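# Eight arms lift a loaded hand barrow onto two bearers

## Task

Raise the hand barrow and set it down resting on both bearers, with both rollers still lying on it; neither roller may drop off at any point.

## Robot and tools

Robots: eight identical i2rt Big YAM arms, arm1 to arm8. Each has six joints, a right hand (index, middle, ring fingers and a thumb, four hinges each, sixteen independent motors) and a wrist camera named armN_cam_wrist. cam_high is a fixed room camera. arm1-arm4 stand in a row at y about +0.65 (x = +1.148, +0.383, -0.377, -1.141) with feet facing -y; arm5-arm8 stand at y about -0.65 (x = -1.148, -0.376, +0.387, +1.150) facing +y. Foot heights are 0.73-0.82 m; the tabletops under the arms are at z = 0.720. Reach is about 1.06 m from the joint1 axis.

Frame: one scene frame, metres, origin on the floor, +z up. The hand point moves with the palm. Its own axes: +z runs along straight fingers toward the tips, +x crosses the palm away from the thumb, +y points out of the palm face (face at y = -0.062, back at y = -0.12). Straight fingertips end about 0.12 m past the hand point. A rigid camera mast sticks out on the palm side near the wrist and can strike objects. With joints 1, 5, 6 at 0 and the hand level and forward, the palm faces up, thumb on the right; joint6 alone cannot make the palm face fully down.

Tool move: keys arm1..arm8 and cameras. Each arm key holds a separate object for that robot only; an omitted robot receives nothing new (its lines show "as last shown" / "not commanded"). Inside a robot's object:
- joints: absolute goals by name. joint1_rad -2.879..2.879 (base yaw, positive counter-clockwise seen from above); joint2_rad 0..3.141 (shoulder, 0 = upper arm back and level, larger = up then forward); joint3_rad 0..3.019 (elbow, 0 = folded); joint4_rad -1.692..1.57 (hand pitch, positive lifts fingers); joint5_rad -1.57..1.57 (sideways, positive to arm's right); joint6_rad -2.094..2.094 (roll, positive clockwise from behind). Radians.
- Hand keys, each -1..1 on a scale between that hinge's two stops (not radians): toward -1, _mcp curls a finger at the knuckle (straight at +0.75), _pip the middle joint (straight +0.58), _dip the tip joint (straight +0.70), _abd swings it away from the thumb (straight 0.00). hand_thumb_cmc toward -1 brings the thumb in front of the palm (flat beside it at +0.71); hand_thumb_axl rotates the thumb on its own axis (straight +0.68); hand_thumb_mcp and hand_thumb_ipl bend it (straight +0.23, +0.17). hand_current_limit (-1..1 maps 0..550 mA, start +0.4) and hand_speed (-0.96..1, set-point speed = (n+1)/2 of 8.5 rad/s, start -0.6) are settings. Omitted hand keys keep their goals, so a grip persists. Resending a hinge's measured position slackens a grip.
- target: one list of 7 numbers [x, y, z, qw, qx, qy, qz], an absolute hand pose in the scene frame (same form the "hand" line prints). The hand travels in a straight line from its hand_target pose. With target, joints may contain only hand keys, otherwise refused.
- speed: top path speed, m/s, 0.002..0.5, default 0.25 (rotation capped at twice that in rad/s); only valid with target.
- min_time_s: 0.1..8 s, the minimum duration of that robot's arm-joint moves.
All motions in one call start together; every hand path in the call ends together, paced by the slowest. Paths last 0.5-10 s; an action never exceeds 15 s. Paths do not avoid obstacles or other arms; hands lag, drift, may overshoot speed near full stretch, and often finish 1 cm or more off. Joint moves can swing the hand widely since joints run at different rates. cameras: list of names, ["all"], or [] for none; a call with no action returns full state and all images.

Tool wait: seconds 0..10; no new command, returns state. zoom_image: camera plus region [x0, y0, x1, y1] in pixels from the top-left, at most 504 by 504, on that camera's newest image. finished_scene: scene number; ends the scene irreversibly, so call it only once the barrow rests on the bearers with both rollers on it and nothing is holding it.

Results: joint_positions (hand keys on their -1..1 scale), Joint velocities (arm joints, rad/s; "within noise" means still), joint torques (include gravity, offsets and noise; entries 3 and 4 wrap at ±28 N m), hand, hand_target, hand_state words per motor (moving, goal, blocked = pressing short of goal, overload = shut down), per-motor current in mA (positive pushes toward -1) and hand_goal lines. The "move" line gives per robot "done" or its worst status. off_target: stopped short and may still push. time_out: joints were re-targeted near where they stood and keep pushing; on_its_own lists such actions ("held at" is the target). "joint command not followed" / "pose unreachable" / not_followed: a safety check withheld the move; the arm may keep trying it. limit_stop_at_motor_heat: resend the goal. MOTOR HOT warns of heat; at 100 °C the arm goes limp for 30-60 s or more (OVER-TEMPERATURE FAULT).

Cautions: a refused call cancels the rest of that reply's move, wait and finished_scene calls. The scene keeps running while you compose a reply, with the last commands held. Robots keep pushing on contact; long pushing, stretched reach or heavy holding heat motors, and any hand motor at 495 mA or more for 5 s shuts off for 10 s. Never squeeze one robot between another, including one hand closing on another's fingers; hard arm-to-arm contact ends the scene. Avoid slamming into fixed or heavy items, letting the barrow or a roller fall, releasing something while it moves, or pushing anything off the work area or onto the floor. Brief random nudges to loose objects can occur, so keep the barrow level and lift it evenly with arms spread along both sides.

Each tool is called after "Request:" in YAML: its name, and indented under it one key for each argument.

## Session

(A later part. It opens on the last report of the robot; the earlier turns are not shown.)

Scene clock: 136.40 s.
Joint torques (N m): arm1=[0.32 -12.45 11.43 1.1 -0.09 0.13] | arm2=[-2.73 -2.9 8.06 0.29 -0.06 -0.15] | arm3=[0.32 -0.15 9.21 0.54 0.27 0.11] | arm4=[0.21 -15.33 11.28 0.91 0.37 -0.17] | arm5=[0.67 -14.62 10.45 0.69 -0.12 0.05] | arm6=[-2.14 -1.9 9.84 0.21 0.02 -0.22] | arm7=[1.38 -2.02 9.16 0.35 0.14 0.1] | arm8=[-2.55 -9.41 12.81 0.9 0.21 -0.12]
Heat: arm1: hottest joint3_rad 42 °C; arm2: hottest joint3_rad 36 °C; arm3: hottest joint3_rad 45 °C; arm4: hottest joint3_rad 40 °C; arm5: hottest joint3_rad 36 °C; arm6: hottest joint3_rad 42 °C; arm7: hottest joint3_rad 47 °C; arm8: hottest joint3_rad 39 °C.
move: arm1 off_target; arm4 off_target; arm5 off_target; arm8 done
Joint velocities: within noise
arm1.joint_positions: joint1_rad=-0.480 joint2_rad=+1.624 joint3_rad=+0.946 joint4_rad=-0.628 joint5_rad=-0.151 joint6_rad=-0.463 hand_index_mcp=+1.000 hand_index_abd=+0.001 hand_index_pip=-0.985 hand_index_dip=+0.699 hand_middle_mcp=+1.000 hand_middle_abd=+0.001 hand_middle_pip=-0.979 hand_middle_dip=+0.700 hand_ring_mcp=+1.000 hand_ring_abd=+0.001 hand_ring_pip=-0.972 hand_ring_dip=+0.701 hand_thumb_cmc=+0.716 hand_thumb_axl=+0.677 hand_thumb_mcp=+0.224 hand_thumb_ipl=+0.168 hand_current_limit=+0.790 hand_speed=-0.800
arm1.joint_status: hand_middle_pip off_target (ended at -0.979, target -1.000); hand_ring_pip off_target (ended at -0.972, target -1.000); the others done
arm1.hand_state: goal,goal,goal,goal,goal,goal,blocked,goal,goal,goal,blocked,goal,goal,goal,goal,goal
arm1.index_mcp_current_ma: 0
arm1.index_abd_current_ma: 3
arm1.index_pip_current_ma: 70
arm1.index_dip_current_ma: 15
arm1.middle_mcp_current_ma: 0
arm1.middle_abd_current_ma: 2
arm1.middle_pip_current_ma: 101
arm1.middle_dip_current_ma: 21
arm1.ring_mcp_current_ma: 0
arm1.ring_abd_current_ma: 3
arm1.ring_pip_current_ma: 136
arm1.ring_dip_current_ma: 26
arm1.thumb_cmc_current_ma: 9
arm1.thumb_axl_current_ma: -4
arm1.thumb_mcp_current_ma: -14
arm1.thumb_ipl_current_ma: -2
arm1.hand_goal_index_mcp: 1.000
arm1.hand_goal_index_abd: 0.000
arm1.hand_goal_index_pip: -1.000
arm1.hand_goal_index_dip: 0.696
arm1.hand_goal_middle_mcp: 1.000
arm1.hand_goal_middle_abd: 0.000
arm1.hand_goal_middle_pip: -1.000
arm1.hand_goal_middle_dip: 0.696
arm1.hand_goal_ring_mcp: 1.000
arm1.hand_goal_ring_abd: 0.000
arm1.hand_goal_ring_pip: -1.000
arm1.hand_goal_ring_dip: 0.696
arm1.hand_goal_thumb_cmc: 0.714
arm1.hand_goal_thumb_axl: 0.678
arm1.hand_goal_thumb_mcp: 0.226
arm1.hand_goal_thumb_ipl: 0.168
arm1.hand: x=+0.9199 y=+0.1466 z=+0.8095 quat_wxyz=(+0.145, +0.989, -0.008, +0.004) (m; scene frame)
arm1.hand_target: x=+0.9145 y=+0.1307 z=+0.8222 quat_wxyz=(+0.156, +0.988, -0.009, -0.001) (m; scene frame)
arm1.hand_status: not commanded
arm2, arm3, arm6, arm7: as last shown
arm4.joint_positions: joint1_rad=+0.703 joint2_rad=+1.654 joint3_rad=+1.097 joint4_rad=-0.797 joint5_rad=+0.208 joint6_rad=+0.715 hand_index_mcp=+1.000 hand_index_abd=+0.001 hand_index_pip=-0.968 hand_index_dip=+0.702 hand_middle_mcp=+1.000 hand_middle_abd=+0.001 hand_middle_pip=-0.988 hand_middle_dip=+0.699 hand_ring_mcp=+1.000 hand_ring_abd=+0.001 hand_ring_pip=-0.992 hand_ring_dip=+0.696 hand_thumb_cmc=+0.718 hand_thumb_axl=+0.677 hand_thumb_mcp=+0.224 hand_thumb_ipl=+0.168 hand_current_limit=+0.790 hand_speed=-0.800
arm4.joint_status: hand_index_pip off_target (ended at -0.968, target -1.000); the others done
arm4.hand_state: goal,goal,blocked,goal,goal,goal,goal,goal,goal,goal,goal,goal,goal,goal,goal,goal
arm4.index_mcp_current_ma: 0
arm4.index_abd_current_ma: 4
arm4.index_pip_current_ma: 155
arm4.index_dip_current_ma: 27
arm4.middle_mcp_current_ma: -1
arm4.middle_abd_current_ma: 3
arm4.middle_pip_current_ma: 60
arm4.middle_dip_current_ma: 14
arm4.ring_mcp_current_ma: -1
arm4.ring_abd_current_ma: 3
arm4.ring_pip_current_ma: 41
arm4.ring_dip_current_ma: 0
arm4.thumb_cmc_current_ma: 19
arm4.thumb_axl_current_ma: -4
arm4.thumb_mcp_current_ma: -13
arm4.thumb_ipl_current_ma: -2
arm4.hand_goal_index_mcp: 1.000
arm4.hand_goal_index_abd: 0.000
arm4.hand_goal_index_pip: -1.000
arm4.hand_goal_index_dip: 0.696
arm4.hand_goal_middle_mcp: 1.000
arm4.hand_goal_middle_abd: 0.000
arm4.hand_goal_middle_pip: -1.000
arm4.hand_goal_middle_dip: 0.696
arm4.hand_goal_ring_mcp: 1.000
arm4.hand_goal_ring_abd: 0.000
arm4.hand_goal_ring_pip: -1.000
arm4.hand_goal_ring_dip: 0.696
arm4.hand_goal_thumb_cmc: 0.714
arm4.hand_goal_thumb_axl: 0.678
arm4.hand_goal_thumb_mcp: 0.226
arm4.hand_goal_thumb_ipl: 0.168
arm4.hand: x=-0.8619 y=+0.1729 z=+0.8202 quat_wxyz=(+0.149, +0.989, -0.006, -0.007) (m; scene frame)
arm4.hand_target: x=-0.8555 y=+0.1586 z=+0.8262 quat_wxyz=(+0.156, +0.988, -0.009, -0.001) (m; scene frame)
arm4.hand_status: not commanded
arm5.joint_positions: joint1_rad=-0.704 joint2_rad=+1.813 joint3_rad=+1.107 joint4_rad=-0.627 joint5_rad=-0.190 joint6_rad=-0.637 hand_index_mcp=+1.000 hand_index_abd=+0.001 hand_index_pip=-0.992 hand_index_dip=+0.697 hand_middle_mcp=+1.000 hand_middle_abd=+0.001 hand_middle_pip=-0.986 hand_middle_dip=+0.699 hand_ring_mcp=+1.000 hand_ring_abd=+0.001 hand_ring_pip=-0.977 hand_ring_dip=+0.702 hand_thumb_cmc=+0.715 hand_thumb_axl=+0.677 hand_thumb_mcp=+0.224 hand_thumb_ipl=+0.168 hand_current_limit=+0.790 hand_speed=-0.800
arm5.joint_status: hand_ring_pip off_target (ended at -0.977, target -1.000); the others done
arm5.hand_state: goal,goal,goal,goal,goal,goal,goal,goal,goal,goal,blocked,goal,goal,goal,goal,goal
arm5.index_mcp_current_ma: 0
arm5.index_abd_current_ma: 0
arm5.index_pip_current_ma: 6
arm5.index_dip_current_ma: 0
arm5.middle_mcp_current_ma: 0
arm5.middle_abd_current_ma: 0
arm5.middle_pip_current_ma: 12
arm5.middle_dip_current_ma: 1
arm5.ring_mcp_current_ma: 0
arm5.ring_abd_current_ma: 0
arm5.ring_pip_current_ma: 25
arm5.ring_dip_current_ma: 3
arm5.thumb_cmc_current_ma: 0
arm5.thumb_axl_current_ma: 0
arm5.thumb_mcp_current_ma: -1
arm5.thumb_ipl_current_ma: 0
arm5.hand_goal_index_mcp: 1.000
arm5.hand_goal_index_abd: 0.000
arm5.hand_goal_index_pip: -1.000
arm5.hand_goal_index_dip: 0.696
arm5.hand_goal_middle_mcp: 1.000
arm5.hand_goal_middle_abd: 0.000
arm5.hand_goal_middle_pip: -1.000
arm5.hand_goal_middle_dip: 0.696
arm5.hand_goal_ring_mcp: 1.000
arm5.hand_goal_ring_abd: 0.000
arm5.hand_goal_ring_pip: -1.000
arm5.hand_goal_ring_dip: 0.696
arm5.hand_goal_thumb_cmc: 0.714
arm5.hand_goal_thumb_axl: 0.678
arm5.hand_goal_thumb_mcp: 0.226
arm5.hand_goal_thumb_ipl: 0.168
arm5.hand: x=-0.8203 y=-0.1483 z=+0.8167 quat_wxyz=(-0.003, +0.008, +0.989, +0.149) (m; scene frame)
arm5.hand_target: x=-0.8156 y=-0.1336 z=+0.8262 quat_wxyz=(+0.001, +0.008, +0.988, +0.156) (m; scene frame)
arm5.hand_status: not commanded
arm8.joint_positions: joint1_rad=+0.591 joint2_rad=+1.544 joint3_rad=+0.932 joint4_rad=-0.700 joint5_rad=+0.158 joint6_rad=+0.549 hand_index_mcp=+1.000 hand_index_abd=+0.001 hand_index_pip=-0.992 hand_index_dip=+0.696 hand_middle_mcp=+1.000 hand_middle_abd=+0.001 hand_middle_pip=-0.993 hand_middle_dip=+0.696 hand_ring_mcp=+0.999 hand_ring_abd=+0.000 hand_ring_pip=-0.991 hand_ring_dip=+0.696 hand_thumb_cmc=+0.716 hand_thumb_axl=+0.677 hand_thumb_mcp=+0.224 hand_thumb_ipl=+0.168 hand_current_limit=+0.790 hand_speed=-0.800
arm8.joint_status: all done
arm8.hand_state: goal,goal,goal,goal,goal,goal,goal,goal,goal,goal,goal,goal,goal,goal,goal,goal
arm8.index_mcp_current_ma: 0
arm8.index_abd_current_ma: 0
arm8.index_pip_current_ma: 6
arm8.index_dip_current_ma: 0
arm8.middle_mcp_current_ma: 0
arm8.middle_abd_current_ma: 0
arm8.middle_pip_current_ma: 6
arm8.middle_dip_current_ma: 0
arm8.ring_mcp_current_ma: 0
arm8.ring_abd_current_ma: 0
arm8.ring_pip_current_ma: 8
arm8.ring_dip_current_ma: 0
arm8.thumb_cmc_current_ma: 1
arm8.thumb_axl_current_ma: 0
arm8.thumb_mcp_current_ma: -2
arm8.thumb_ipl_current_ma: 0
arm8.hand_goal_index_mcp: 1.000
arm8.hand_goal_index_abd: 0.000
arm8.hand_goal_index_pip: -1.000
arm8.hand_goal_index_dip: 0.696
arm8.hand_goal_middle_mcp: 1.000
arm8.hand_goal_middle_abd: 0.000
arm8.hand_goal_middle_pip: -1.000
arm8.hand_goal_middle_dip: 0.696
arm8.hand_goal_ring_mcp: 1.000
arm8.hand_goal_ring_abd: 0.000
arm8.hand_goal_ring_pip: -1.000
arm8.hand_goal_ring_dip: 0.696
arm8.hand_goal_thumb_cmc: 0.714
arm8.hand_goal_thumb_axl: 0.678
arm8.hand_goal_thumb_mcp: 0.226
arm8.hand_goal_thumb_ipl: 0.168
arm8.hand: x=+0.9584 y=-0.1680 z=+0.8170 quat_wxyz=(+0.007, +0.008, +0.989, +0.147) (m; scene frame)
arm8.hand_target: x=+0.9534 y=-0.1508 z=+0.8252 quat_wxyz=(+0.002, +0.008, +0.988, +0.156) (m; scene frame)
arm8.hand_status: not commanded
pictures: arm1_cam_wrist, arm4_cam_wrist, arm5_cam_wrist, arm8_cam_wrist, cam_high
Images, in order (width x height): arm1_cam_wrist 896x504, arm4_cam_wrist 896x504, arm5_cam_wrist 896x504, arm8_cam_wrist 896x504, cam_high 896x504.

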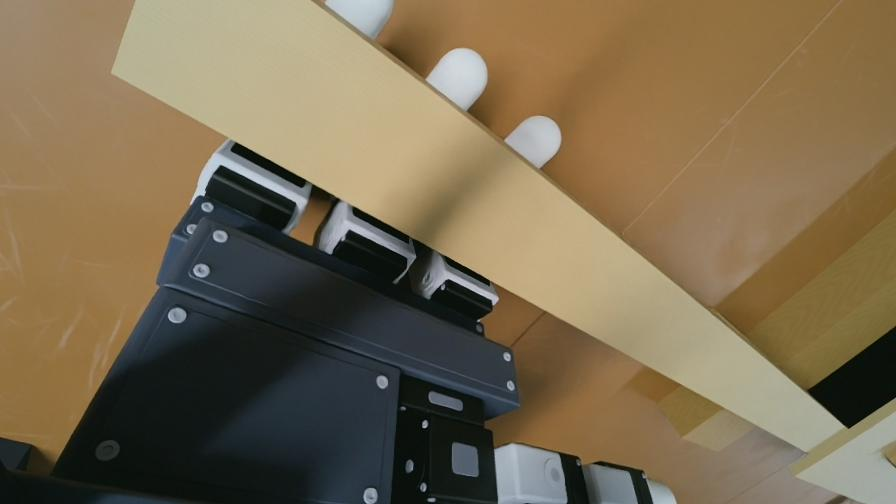

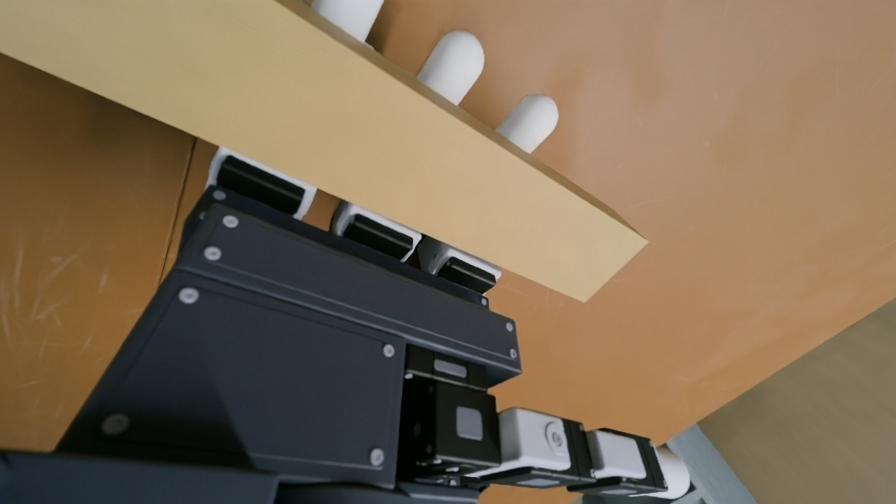

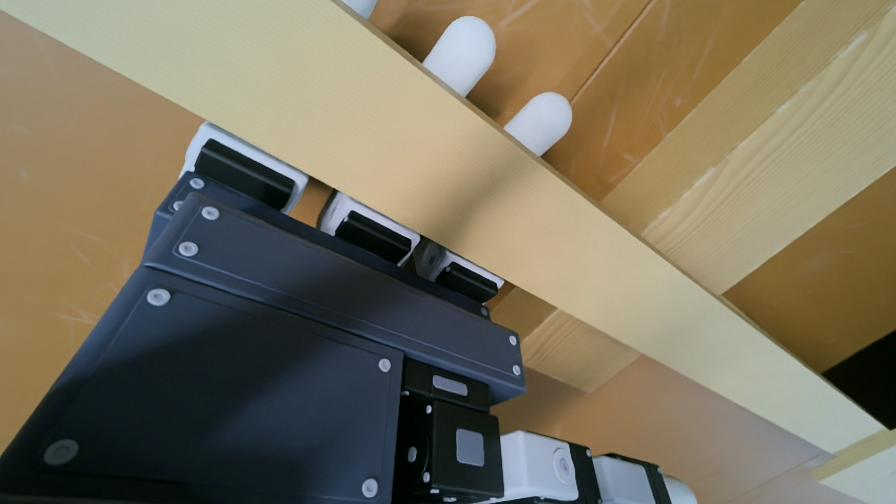

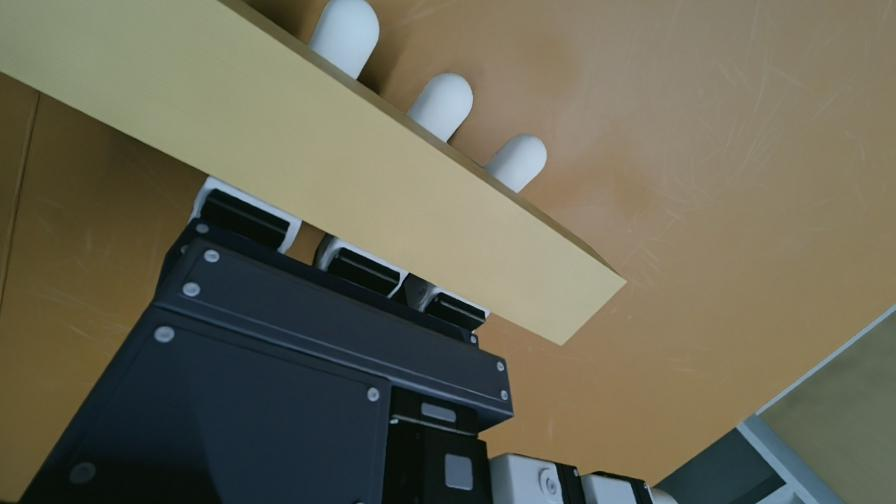

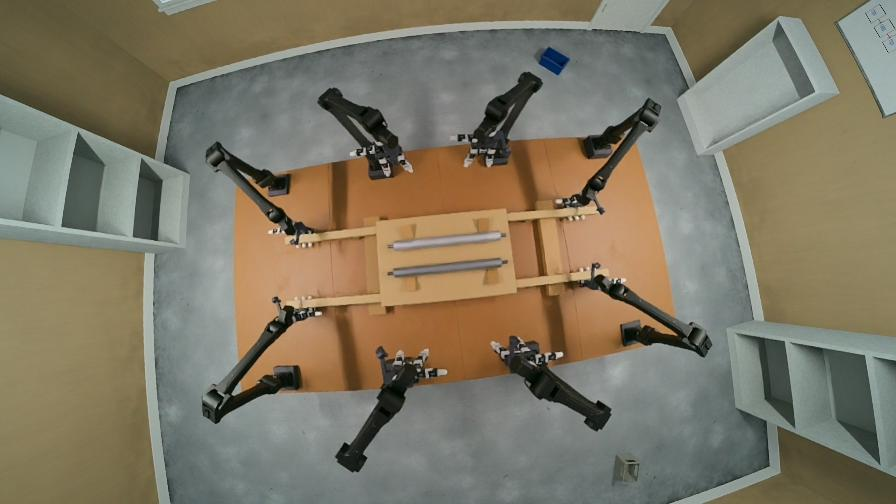

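Request:
move:
  arm1: {"joints": {"joint2_rad": 1.53}, "min_time_s": 1.5}
  arm8: {"joints": {"joint2_rad": 1.44}, "min_time_s": 1.5}
  arm4: {"joints": {"joint2_rad": 1.56}, "min_time_s": 1.5}
  arm5: {"joints": {"joint2_rad": 1.71}, "min_time_s": 1.5}
  cameras: ["cam_high", "arm1_cam_wrist", "arm8_cam_wrist"]

Scene clock: 139.83 s.
Joint torques (N m): arm1=[0.26 -19.6 11.44 1.29 -0.35 0.1] | arm2=[-2.55 -2.84 8.08 0.29 -0.07 -0.15] | arm3=[0.09 -0.5 9.16 0.51 0.24 0.13] | arm4=[0.03 -23.71 11.38 0.94 0.8 -0.17] | arm5=[0.38 -23.18 10.48 0.99 -0.63 0.01] | arm6=[-2.14 -1.9 9.84 0.21 0.02 -0.22] | arm7=[1.38 -2.08 9.16 0.38 0.13 0.09] | arm8=[-2.49 -17.08 12.9 1.11 0.58 -0.09]
Heat: arm1: hottest joint3_rad 42 °C; arm2: hottest joint3_rad 36 °C; arm3: hottest joint3_rad 45 °C; arm4: hottest joint3_rad 40 °C; arm5: hottest joint3_rad 36 °C; arm6: hottest joint3_rad 41 °C; arm7: hottest joint3_rad 47 °C; arm8: hottest joint3_rad 40 °C.
move: arm1 done; arm4 done; arm5 done; arm8 done
Joint velocities: within noise
arm1.joint_positions: joint1_rad=-0.478 joint2_rad=+1.614 joint3_rad=+0.946 joint4_rad=-0.633 joint5_rad=-0.145 joint6_rad=-0.460 hand_index_mcp=+1.000 hand_index_abd=+0.001 hand_index_pip=-0.964 hand_index_dip=+0.712 hand_middle_mcp=+1.000 hand_middle_abd=+0.001 hand_middle_pip=-0.961 hand_middle_dip=+0.712 hand_ring_mcp=+1.000 hand_ring_abd=+0.001 hand_ring_pip=-0.956 hand_ring_dip=+0.713 hand_thumb_cmc=+0.716 hand_thumb_axl=+0.677 hand_thumb_mcp=+0.224 hand_thumb_ipl=+0.168 hand_current_limit=+0.790 hand_speed=-0.800
arm1.joint_status: all done
arm1.hand_state: goal,goal,blocked,goal,goal,goal,blocked,goal,goal,goal,blocked,goal,goal,goal,goal,goal
arm1.index_mcp_current_ma: 0
arm1.index_abd_current_ma: 3
arm1.index_pip_current_ma: 176
arm1.index_dip_current_ma: 76
arm1.middle_mcp_current_ma: 0
arm1.middle_abd_current_ma: 2
arm1.middle_pip_current_ma: 193
arm1.middle_dip_current_ma: 79
arm1.ring_mcp_current_ma: 0
arm1.ring_abd_current_ma: 3
arm1.ring_pip_current_ma: 214
arm1.ring_dip_current_ma: 83
arm1.thumb_cmc_current_ma: 9
arm1.thumb_axl_current_ma: -4
arm1.thumb_mcp_current_ma: -14
arm1.thumb_ipl_current_ma: -2
arm1.hand_goal_index_mcp: 1.000
arm1.hand_goal_index_abd: 0.000
arm1.hand_goal_index_pip: -1.000
arm1.hand_goal_index_dip: 0.696
arm1.hand_goal_middle_mcp: 1.000
arm1.hand_goal_middle_abd: 0.000
arm1.hand_goal_middle_pip: -1.000
arm1.hand_goal_middle_dip: 0.696
arm1.hand_goal_ring_mcp: 1.000
arm1.hand_goal_ring_abd: 0.000
arm1.hand_goal_ring_pip: -1.000
arm1.hand_goal_ring_dip: 0.696
arm1.hand_goal_thumb_cmc: 0.714
arm1.hand_goal_thumb_axl: 0.678
arm1.hand_goal_thumb_mcp: 0.226
arm1.hand_goal_thumb_ipl: 0.168
arm1.hand: x=+0.9196 y=+0.1469 z=+0.8139 quat_wxyz=(+0.146, +0.989, -0.009, +0.000) (m; scene frame)
arm1.hand_target: x=+0.9129 y=+0.1268 z=+0.8788 quat_wxyz=(+0.201, +0.979, -0.004, -0.025) (m; scene frame)
arm1.hand_status: not commanded
arm2, arm3, arm6, arm7: as last shown
arm4.joint_positions: joint1_rad=+0.700 joint2_rad=+1.643 joint3_rad=+1.097 joint4_rad=-0.799 joint5_rad=+0.196 joint6_rad=+0.714 hand_index_mcp=+1.000 hand_index_abd=+0.001 hand_index_pip=-0.952 hand_index_dip=+0.714 hand_middle_mcp=+1.000 hand_middle_abd=+0.001 hand_middle_pip=-0.965 hand_middle_dip=+0.708 hand_ring_mcp=+1.000 hand_ring_abd=+0.001 hand_ring_pip=-0.976 hand_ring_dip=+0.702 hand_thumb_cmc=+0.718 hand_thumb_axl=+0.677 hand_thumb_mcp=+0.224 hand_thumb_ipl=+0.168 hand_current_limit=+0.790 hand_speed=-0.800
arm4.joint_status: all done
arm4.hand_state: goal,goal,blocked,goal,goal,goal,blocked,goal,goal,goal,blocked,goal,goal,goal,goal,goal
arm4.index_mcp_current_ma: 0
arm4.index_abd_current_ma: 4
arm4.index_pip_current_ma: 238
arm4.index_dip_current_ma: 87
arm4.middle_mcp_current_ma: 1
arm4.middle_abd_current_ma: 3
arm4.middle_pip_current_ma: 171
arm4.middle_dip_current_ma: 57
arm4.ring_mcp_current_ma: 0
arm4.ring_abd_current_ma: 3
arm4.ring_pip_current_ma: 118
arm4.ring_dip_current_ma: 29
arm4.thumb_cmc_current_ma: 19
arm4.thumb_axl_current_ma: -4
arm4.thumb_mcp_current_ma: -13
arm4.thumb_ipl_current_ma: -2
arm4.hand_goal_index_mcp: 1.000
arm4.hand_goal_index_abd: 0.000
arm4.hand_goal_index_pip: -1.000
arm4.hand_goal_index_dip: 0.696
arm4.hand_goal_middle_mcp: 1.000
arm4.hand_goal_middle_abd: 0.000
arm4.hand_goal_middle_pip: -1.000
arm4.hand_goal_middle_dip: 0.696
arm4.hand_goal_ring_mcp: 1.000
arm4.hand_goal_ring_abd: 0.000
arm4.hand_goal_ring_pip: -1.000
arm4.hand_goal_ring_dip: 0.696
arm4.hand_goal_thumb_cmc: 0.714
arm4.hand_goal_thumb_axl: 0.678
arm4.hand_goal_thumb_mcp: 0.226
arm4.hand_goal_thumb_ipl: 0.168
arm4.hand: x=-0.8614 y=+0.1731 z=+0.8242 quat_wxyz=(+0.148, +0.989, -0.007, +0.001) (m; scene frame)
arm4.hand_target: x=-0.8550 y=+0.1580 z=+0.8874 quat_wxyz=(+0.198, +0.979, -0.015, +0.036) (m; scene frame)
arm4.hand_status: not commanded
arm5.joint_positions: joint1_rad=-0.701 joint2_rad=+1.801 joint3_rad=+1.107 joint4_rad=-0.634 joint5_rad=-0.179 joint6_rad=-0.633 hand_index_mcp=+1.000 hand_index_abd=+0.001 hand_index_pip=-0.963 hand_index_dip=+0.708 hand_middle_mcp=+1.000 hand_middle_abd=+0.001 hand_middle_pip=-0.960 hand_middle_dip=+0.711 hand_ring_mcp=+1.000 hand_ring_abd=+0.001 hand_ring_pip=-0.956 hand_ring_dip=+0.715 hand_thumb_cmc=+0.715 hand_thumb_axl=+0.677 hand_thumb_mcp=+0.224 hand_thumb_ipl=+0.168 hand_current_limit=+0.790 hand_speed=-0.800
arm5.joint_status: all done
arm5.hand_state: goal,goal,blocked,goal,goal,goal,blocked,goal,goal,goal,blocked,goal,goal,goal,goal,goal
arm5.index_mcp_current_ma: 0
arm5.index_abd_current_ma: 0
arm5.index_pip_current_ma: 55
arm5.index_dip_current_ma: 10
arm5.middle_mcp_current_ma: 0
arm5.middle_abd_current_ma: 0
arm5.middle_pip_current_ma: 62
arm5.middle_dip_current_ma: 14
arm5.ring_mcp_current_ma: 0
arm5.ring_abd_current_ma: 0
arm5.ring_pip_current_ma: 71
arm5.ring_dip_current_ma: 20
arm5.thumb_cmc_current_ma: 0
arm5.thumb_axl_current_ma: 0
arm5.thumb_mcp_current_ma: -1
arm5.thumb_ipl_current_ma: 0
arm5.hand_goal_index_mcp: 1.000
arm5.hand_goal_index_abd: 0.000
arm5.hand_goal_index_pip: -1.000
arm5.hand_goal_index_dip: 0.696
arm5.hand_goal_middle_mcp: 1.000
arm5.hand_goal_middle_abd: 0.000
arm5.hand_goal_middle_pip: -1.000
arm5.hand_goal_middle_dip: 0.696
arm5.hand_goal_ring_mcp: 1.000
arm5.hand_goal_ring_abd: 0.000
arm5.hand_goal_ring_pip: -1.000
arm5.hand_goal_ring_dip: 0.696
arm5.hand_goal_thumb_cmc: 0.714
arm5.hand_goal_thumb_axl: 0.678
arm5.hand_goal_thumb_mcp: 0.226
arm5.hand_goal_thumb_ipl: 0.168
arm5.hand: x=-0.8199 y=-0.1487 z=+0.8220 quat_wxyz=(+0.002, +0.009, +0.989, +0.147) (m; scene frame)
arm5.hand_target: x=-0.8110 y=-0.1274 z=+0.8939 quat_wxyz=(+0.035, +0.003, +0.979, +0.200) (m; scene frame)
arm5.hand_status: not commanded
arm8.joint_positions: joint1_rad=+0.590 joint2_rad=+1.524 joint3_rad=+0.932 joint4_rad=-0.705 joint5_rad=+0.147 joint6_rad=+0.546 hand_index_mcp=+1.000 hand_index_abd=+0.001 hand_index_pip=-0.964 hand_index_dip=+0.709 hand_middle_mcp=+1.000 hand_middle_abd=+0.001 hand_middle_pip=-0.956 hand_middle_dip=+0.715 hand_ring_mcp=+1.000 hand_ring_abd=+0.000 hand_ring_pip=-0.945 hand_ring_dip=+0.715 hand_thumb_cmc=+0.716 hand_thumb_axl=+0.677 hand_thumb_mcp=+0.224 hand_thumb_ipl=+0.168 hand_current_limit=+0.790 hand_speed=-0.800
arm8.joint_status: all done
arm8.hand_state: goal,goal,blocked,goal,goal,goal,blocked,goal,goal,goal,blocked,goal,goal,goal,goal,goal
arm8.index_mcp_current_ma: 0
arm8.index_abd_current_ma: 0
arm8.index_pip_current_ma: 64
arm8.index_dip_current_ma: 14
arm8.middle_mcp_current_ma: 0
arm8.middle_abd_current_ma: 0
arm8.middle_pip_current_ma: 85
arm8.middle_dip_current_ma: 25
arm8.ring_mcp_current_ma: 0
arm8.ring_abd_current_ma: 0
arm8.ring_pip_current_ma: 118
arm8.ring_dip_current_ma: 26
arm8.thumb_cmc_current_ma: 1
arm8.thumb_axl_current_ma: 0
arm8.thumb_mcp_current_ma: -2
arm8.thumb_ipl_current_ma: 0
arm8.hand_goal_index_mcp: 1.000
arm8.hand_goal_index_abd: 0.000
arm8.hand_goal_index_pip: -1.000
arm8.hand_goal_index_dip: 0.696
arm8.hand_goal_middle_mcp: 1.000
arm8.hand_goal_middle_abd: 0.000
arm8.hand_goal_middle_pip: -1.000
arm8.hand_goal_middle_dip: 0.696
arm8.hand_goal_ring_mcp: 1.000
arm8.hand_goal_ring_abd: 0.000
arm8.hand_goal_ring_pip: -1.000
arm8.hand_goal_ring_dip: 0.696
arm8.hand_goal_thumb_cmc: 0.714
arm8.hand_goal_thumb_axl: 0.678
arm8.hand_goal_thumb_mcp: 0.226
arm8.hand_goal_thumb_ipl: 0.168
arm8.hand: x=+0.9574 y=-0.1683 z=+0.8255 quat_wxyz=(-0.001, +0.007, +0.989, +0.151) (m; scene frame)
arm8.hand_target: x=+0.9517 y=-0.1492 z=+0.8887 quat_wxyz=(-0.031, +0.013, +0.977, +0.208) (m; scene frame)
arm8.hand_status: not commanded
pictures: arm1_cam_wrist, arm8_cam_wrist, cam_high
Images, in order (width x height): arm1_cam_wrist 896x504, arm8_cam_wrist 896x504, cam_high 896x504.

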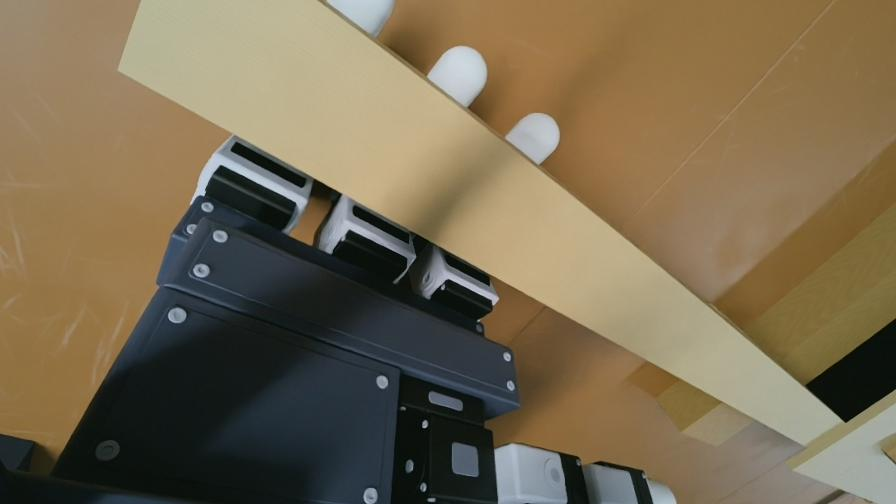

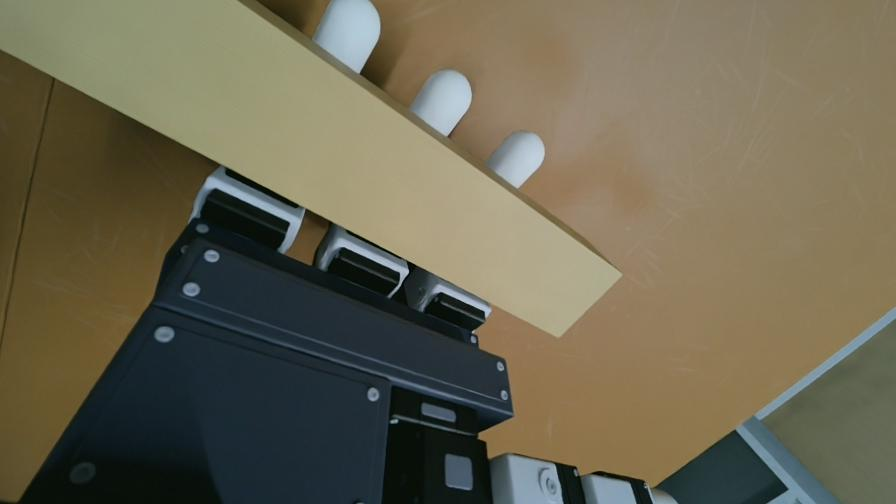

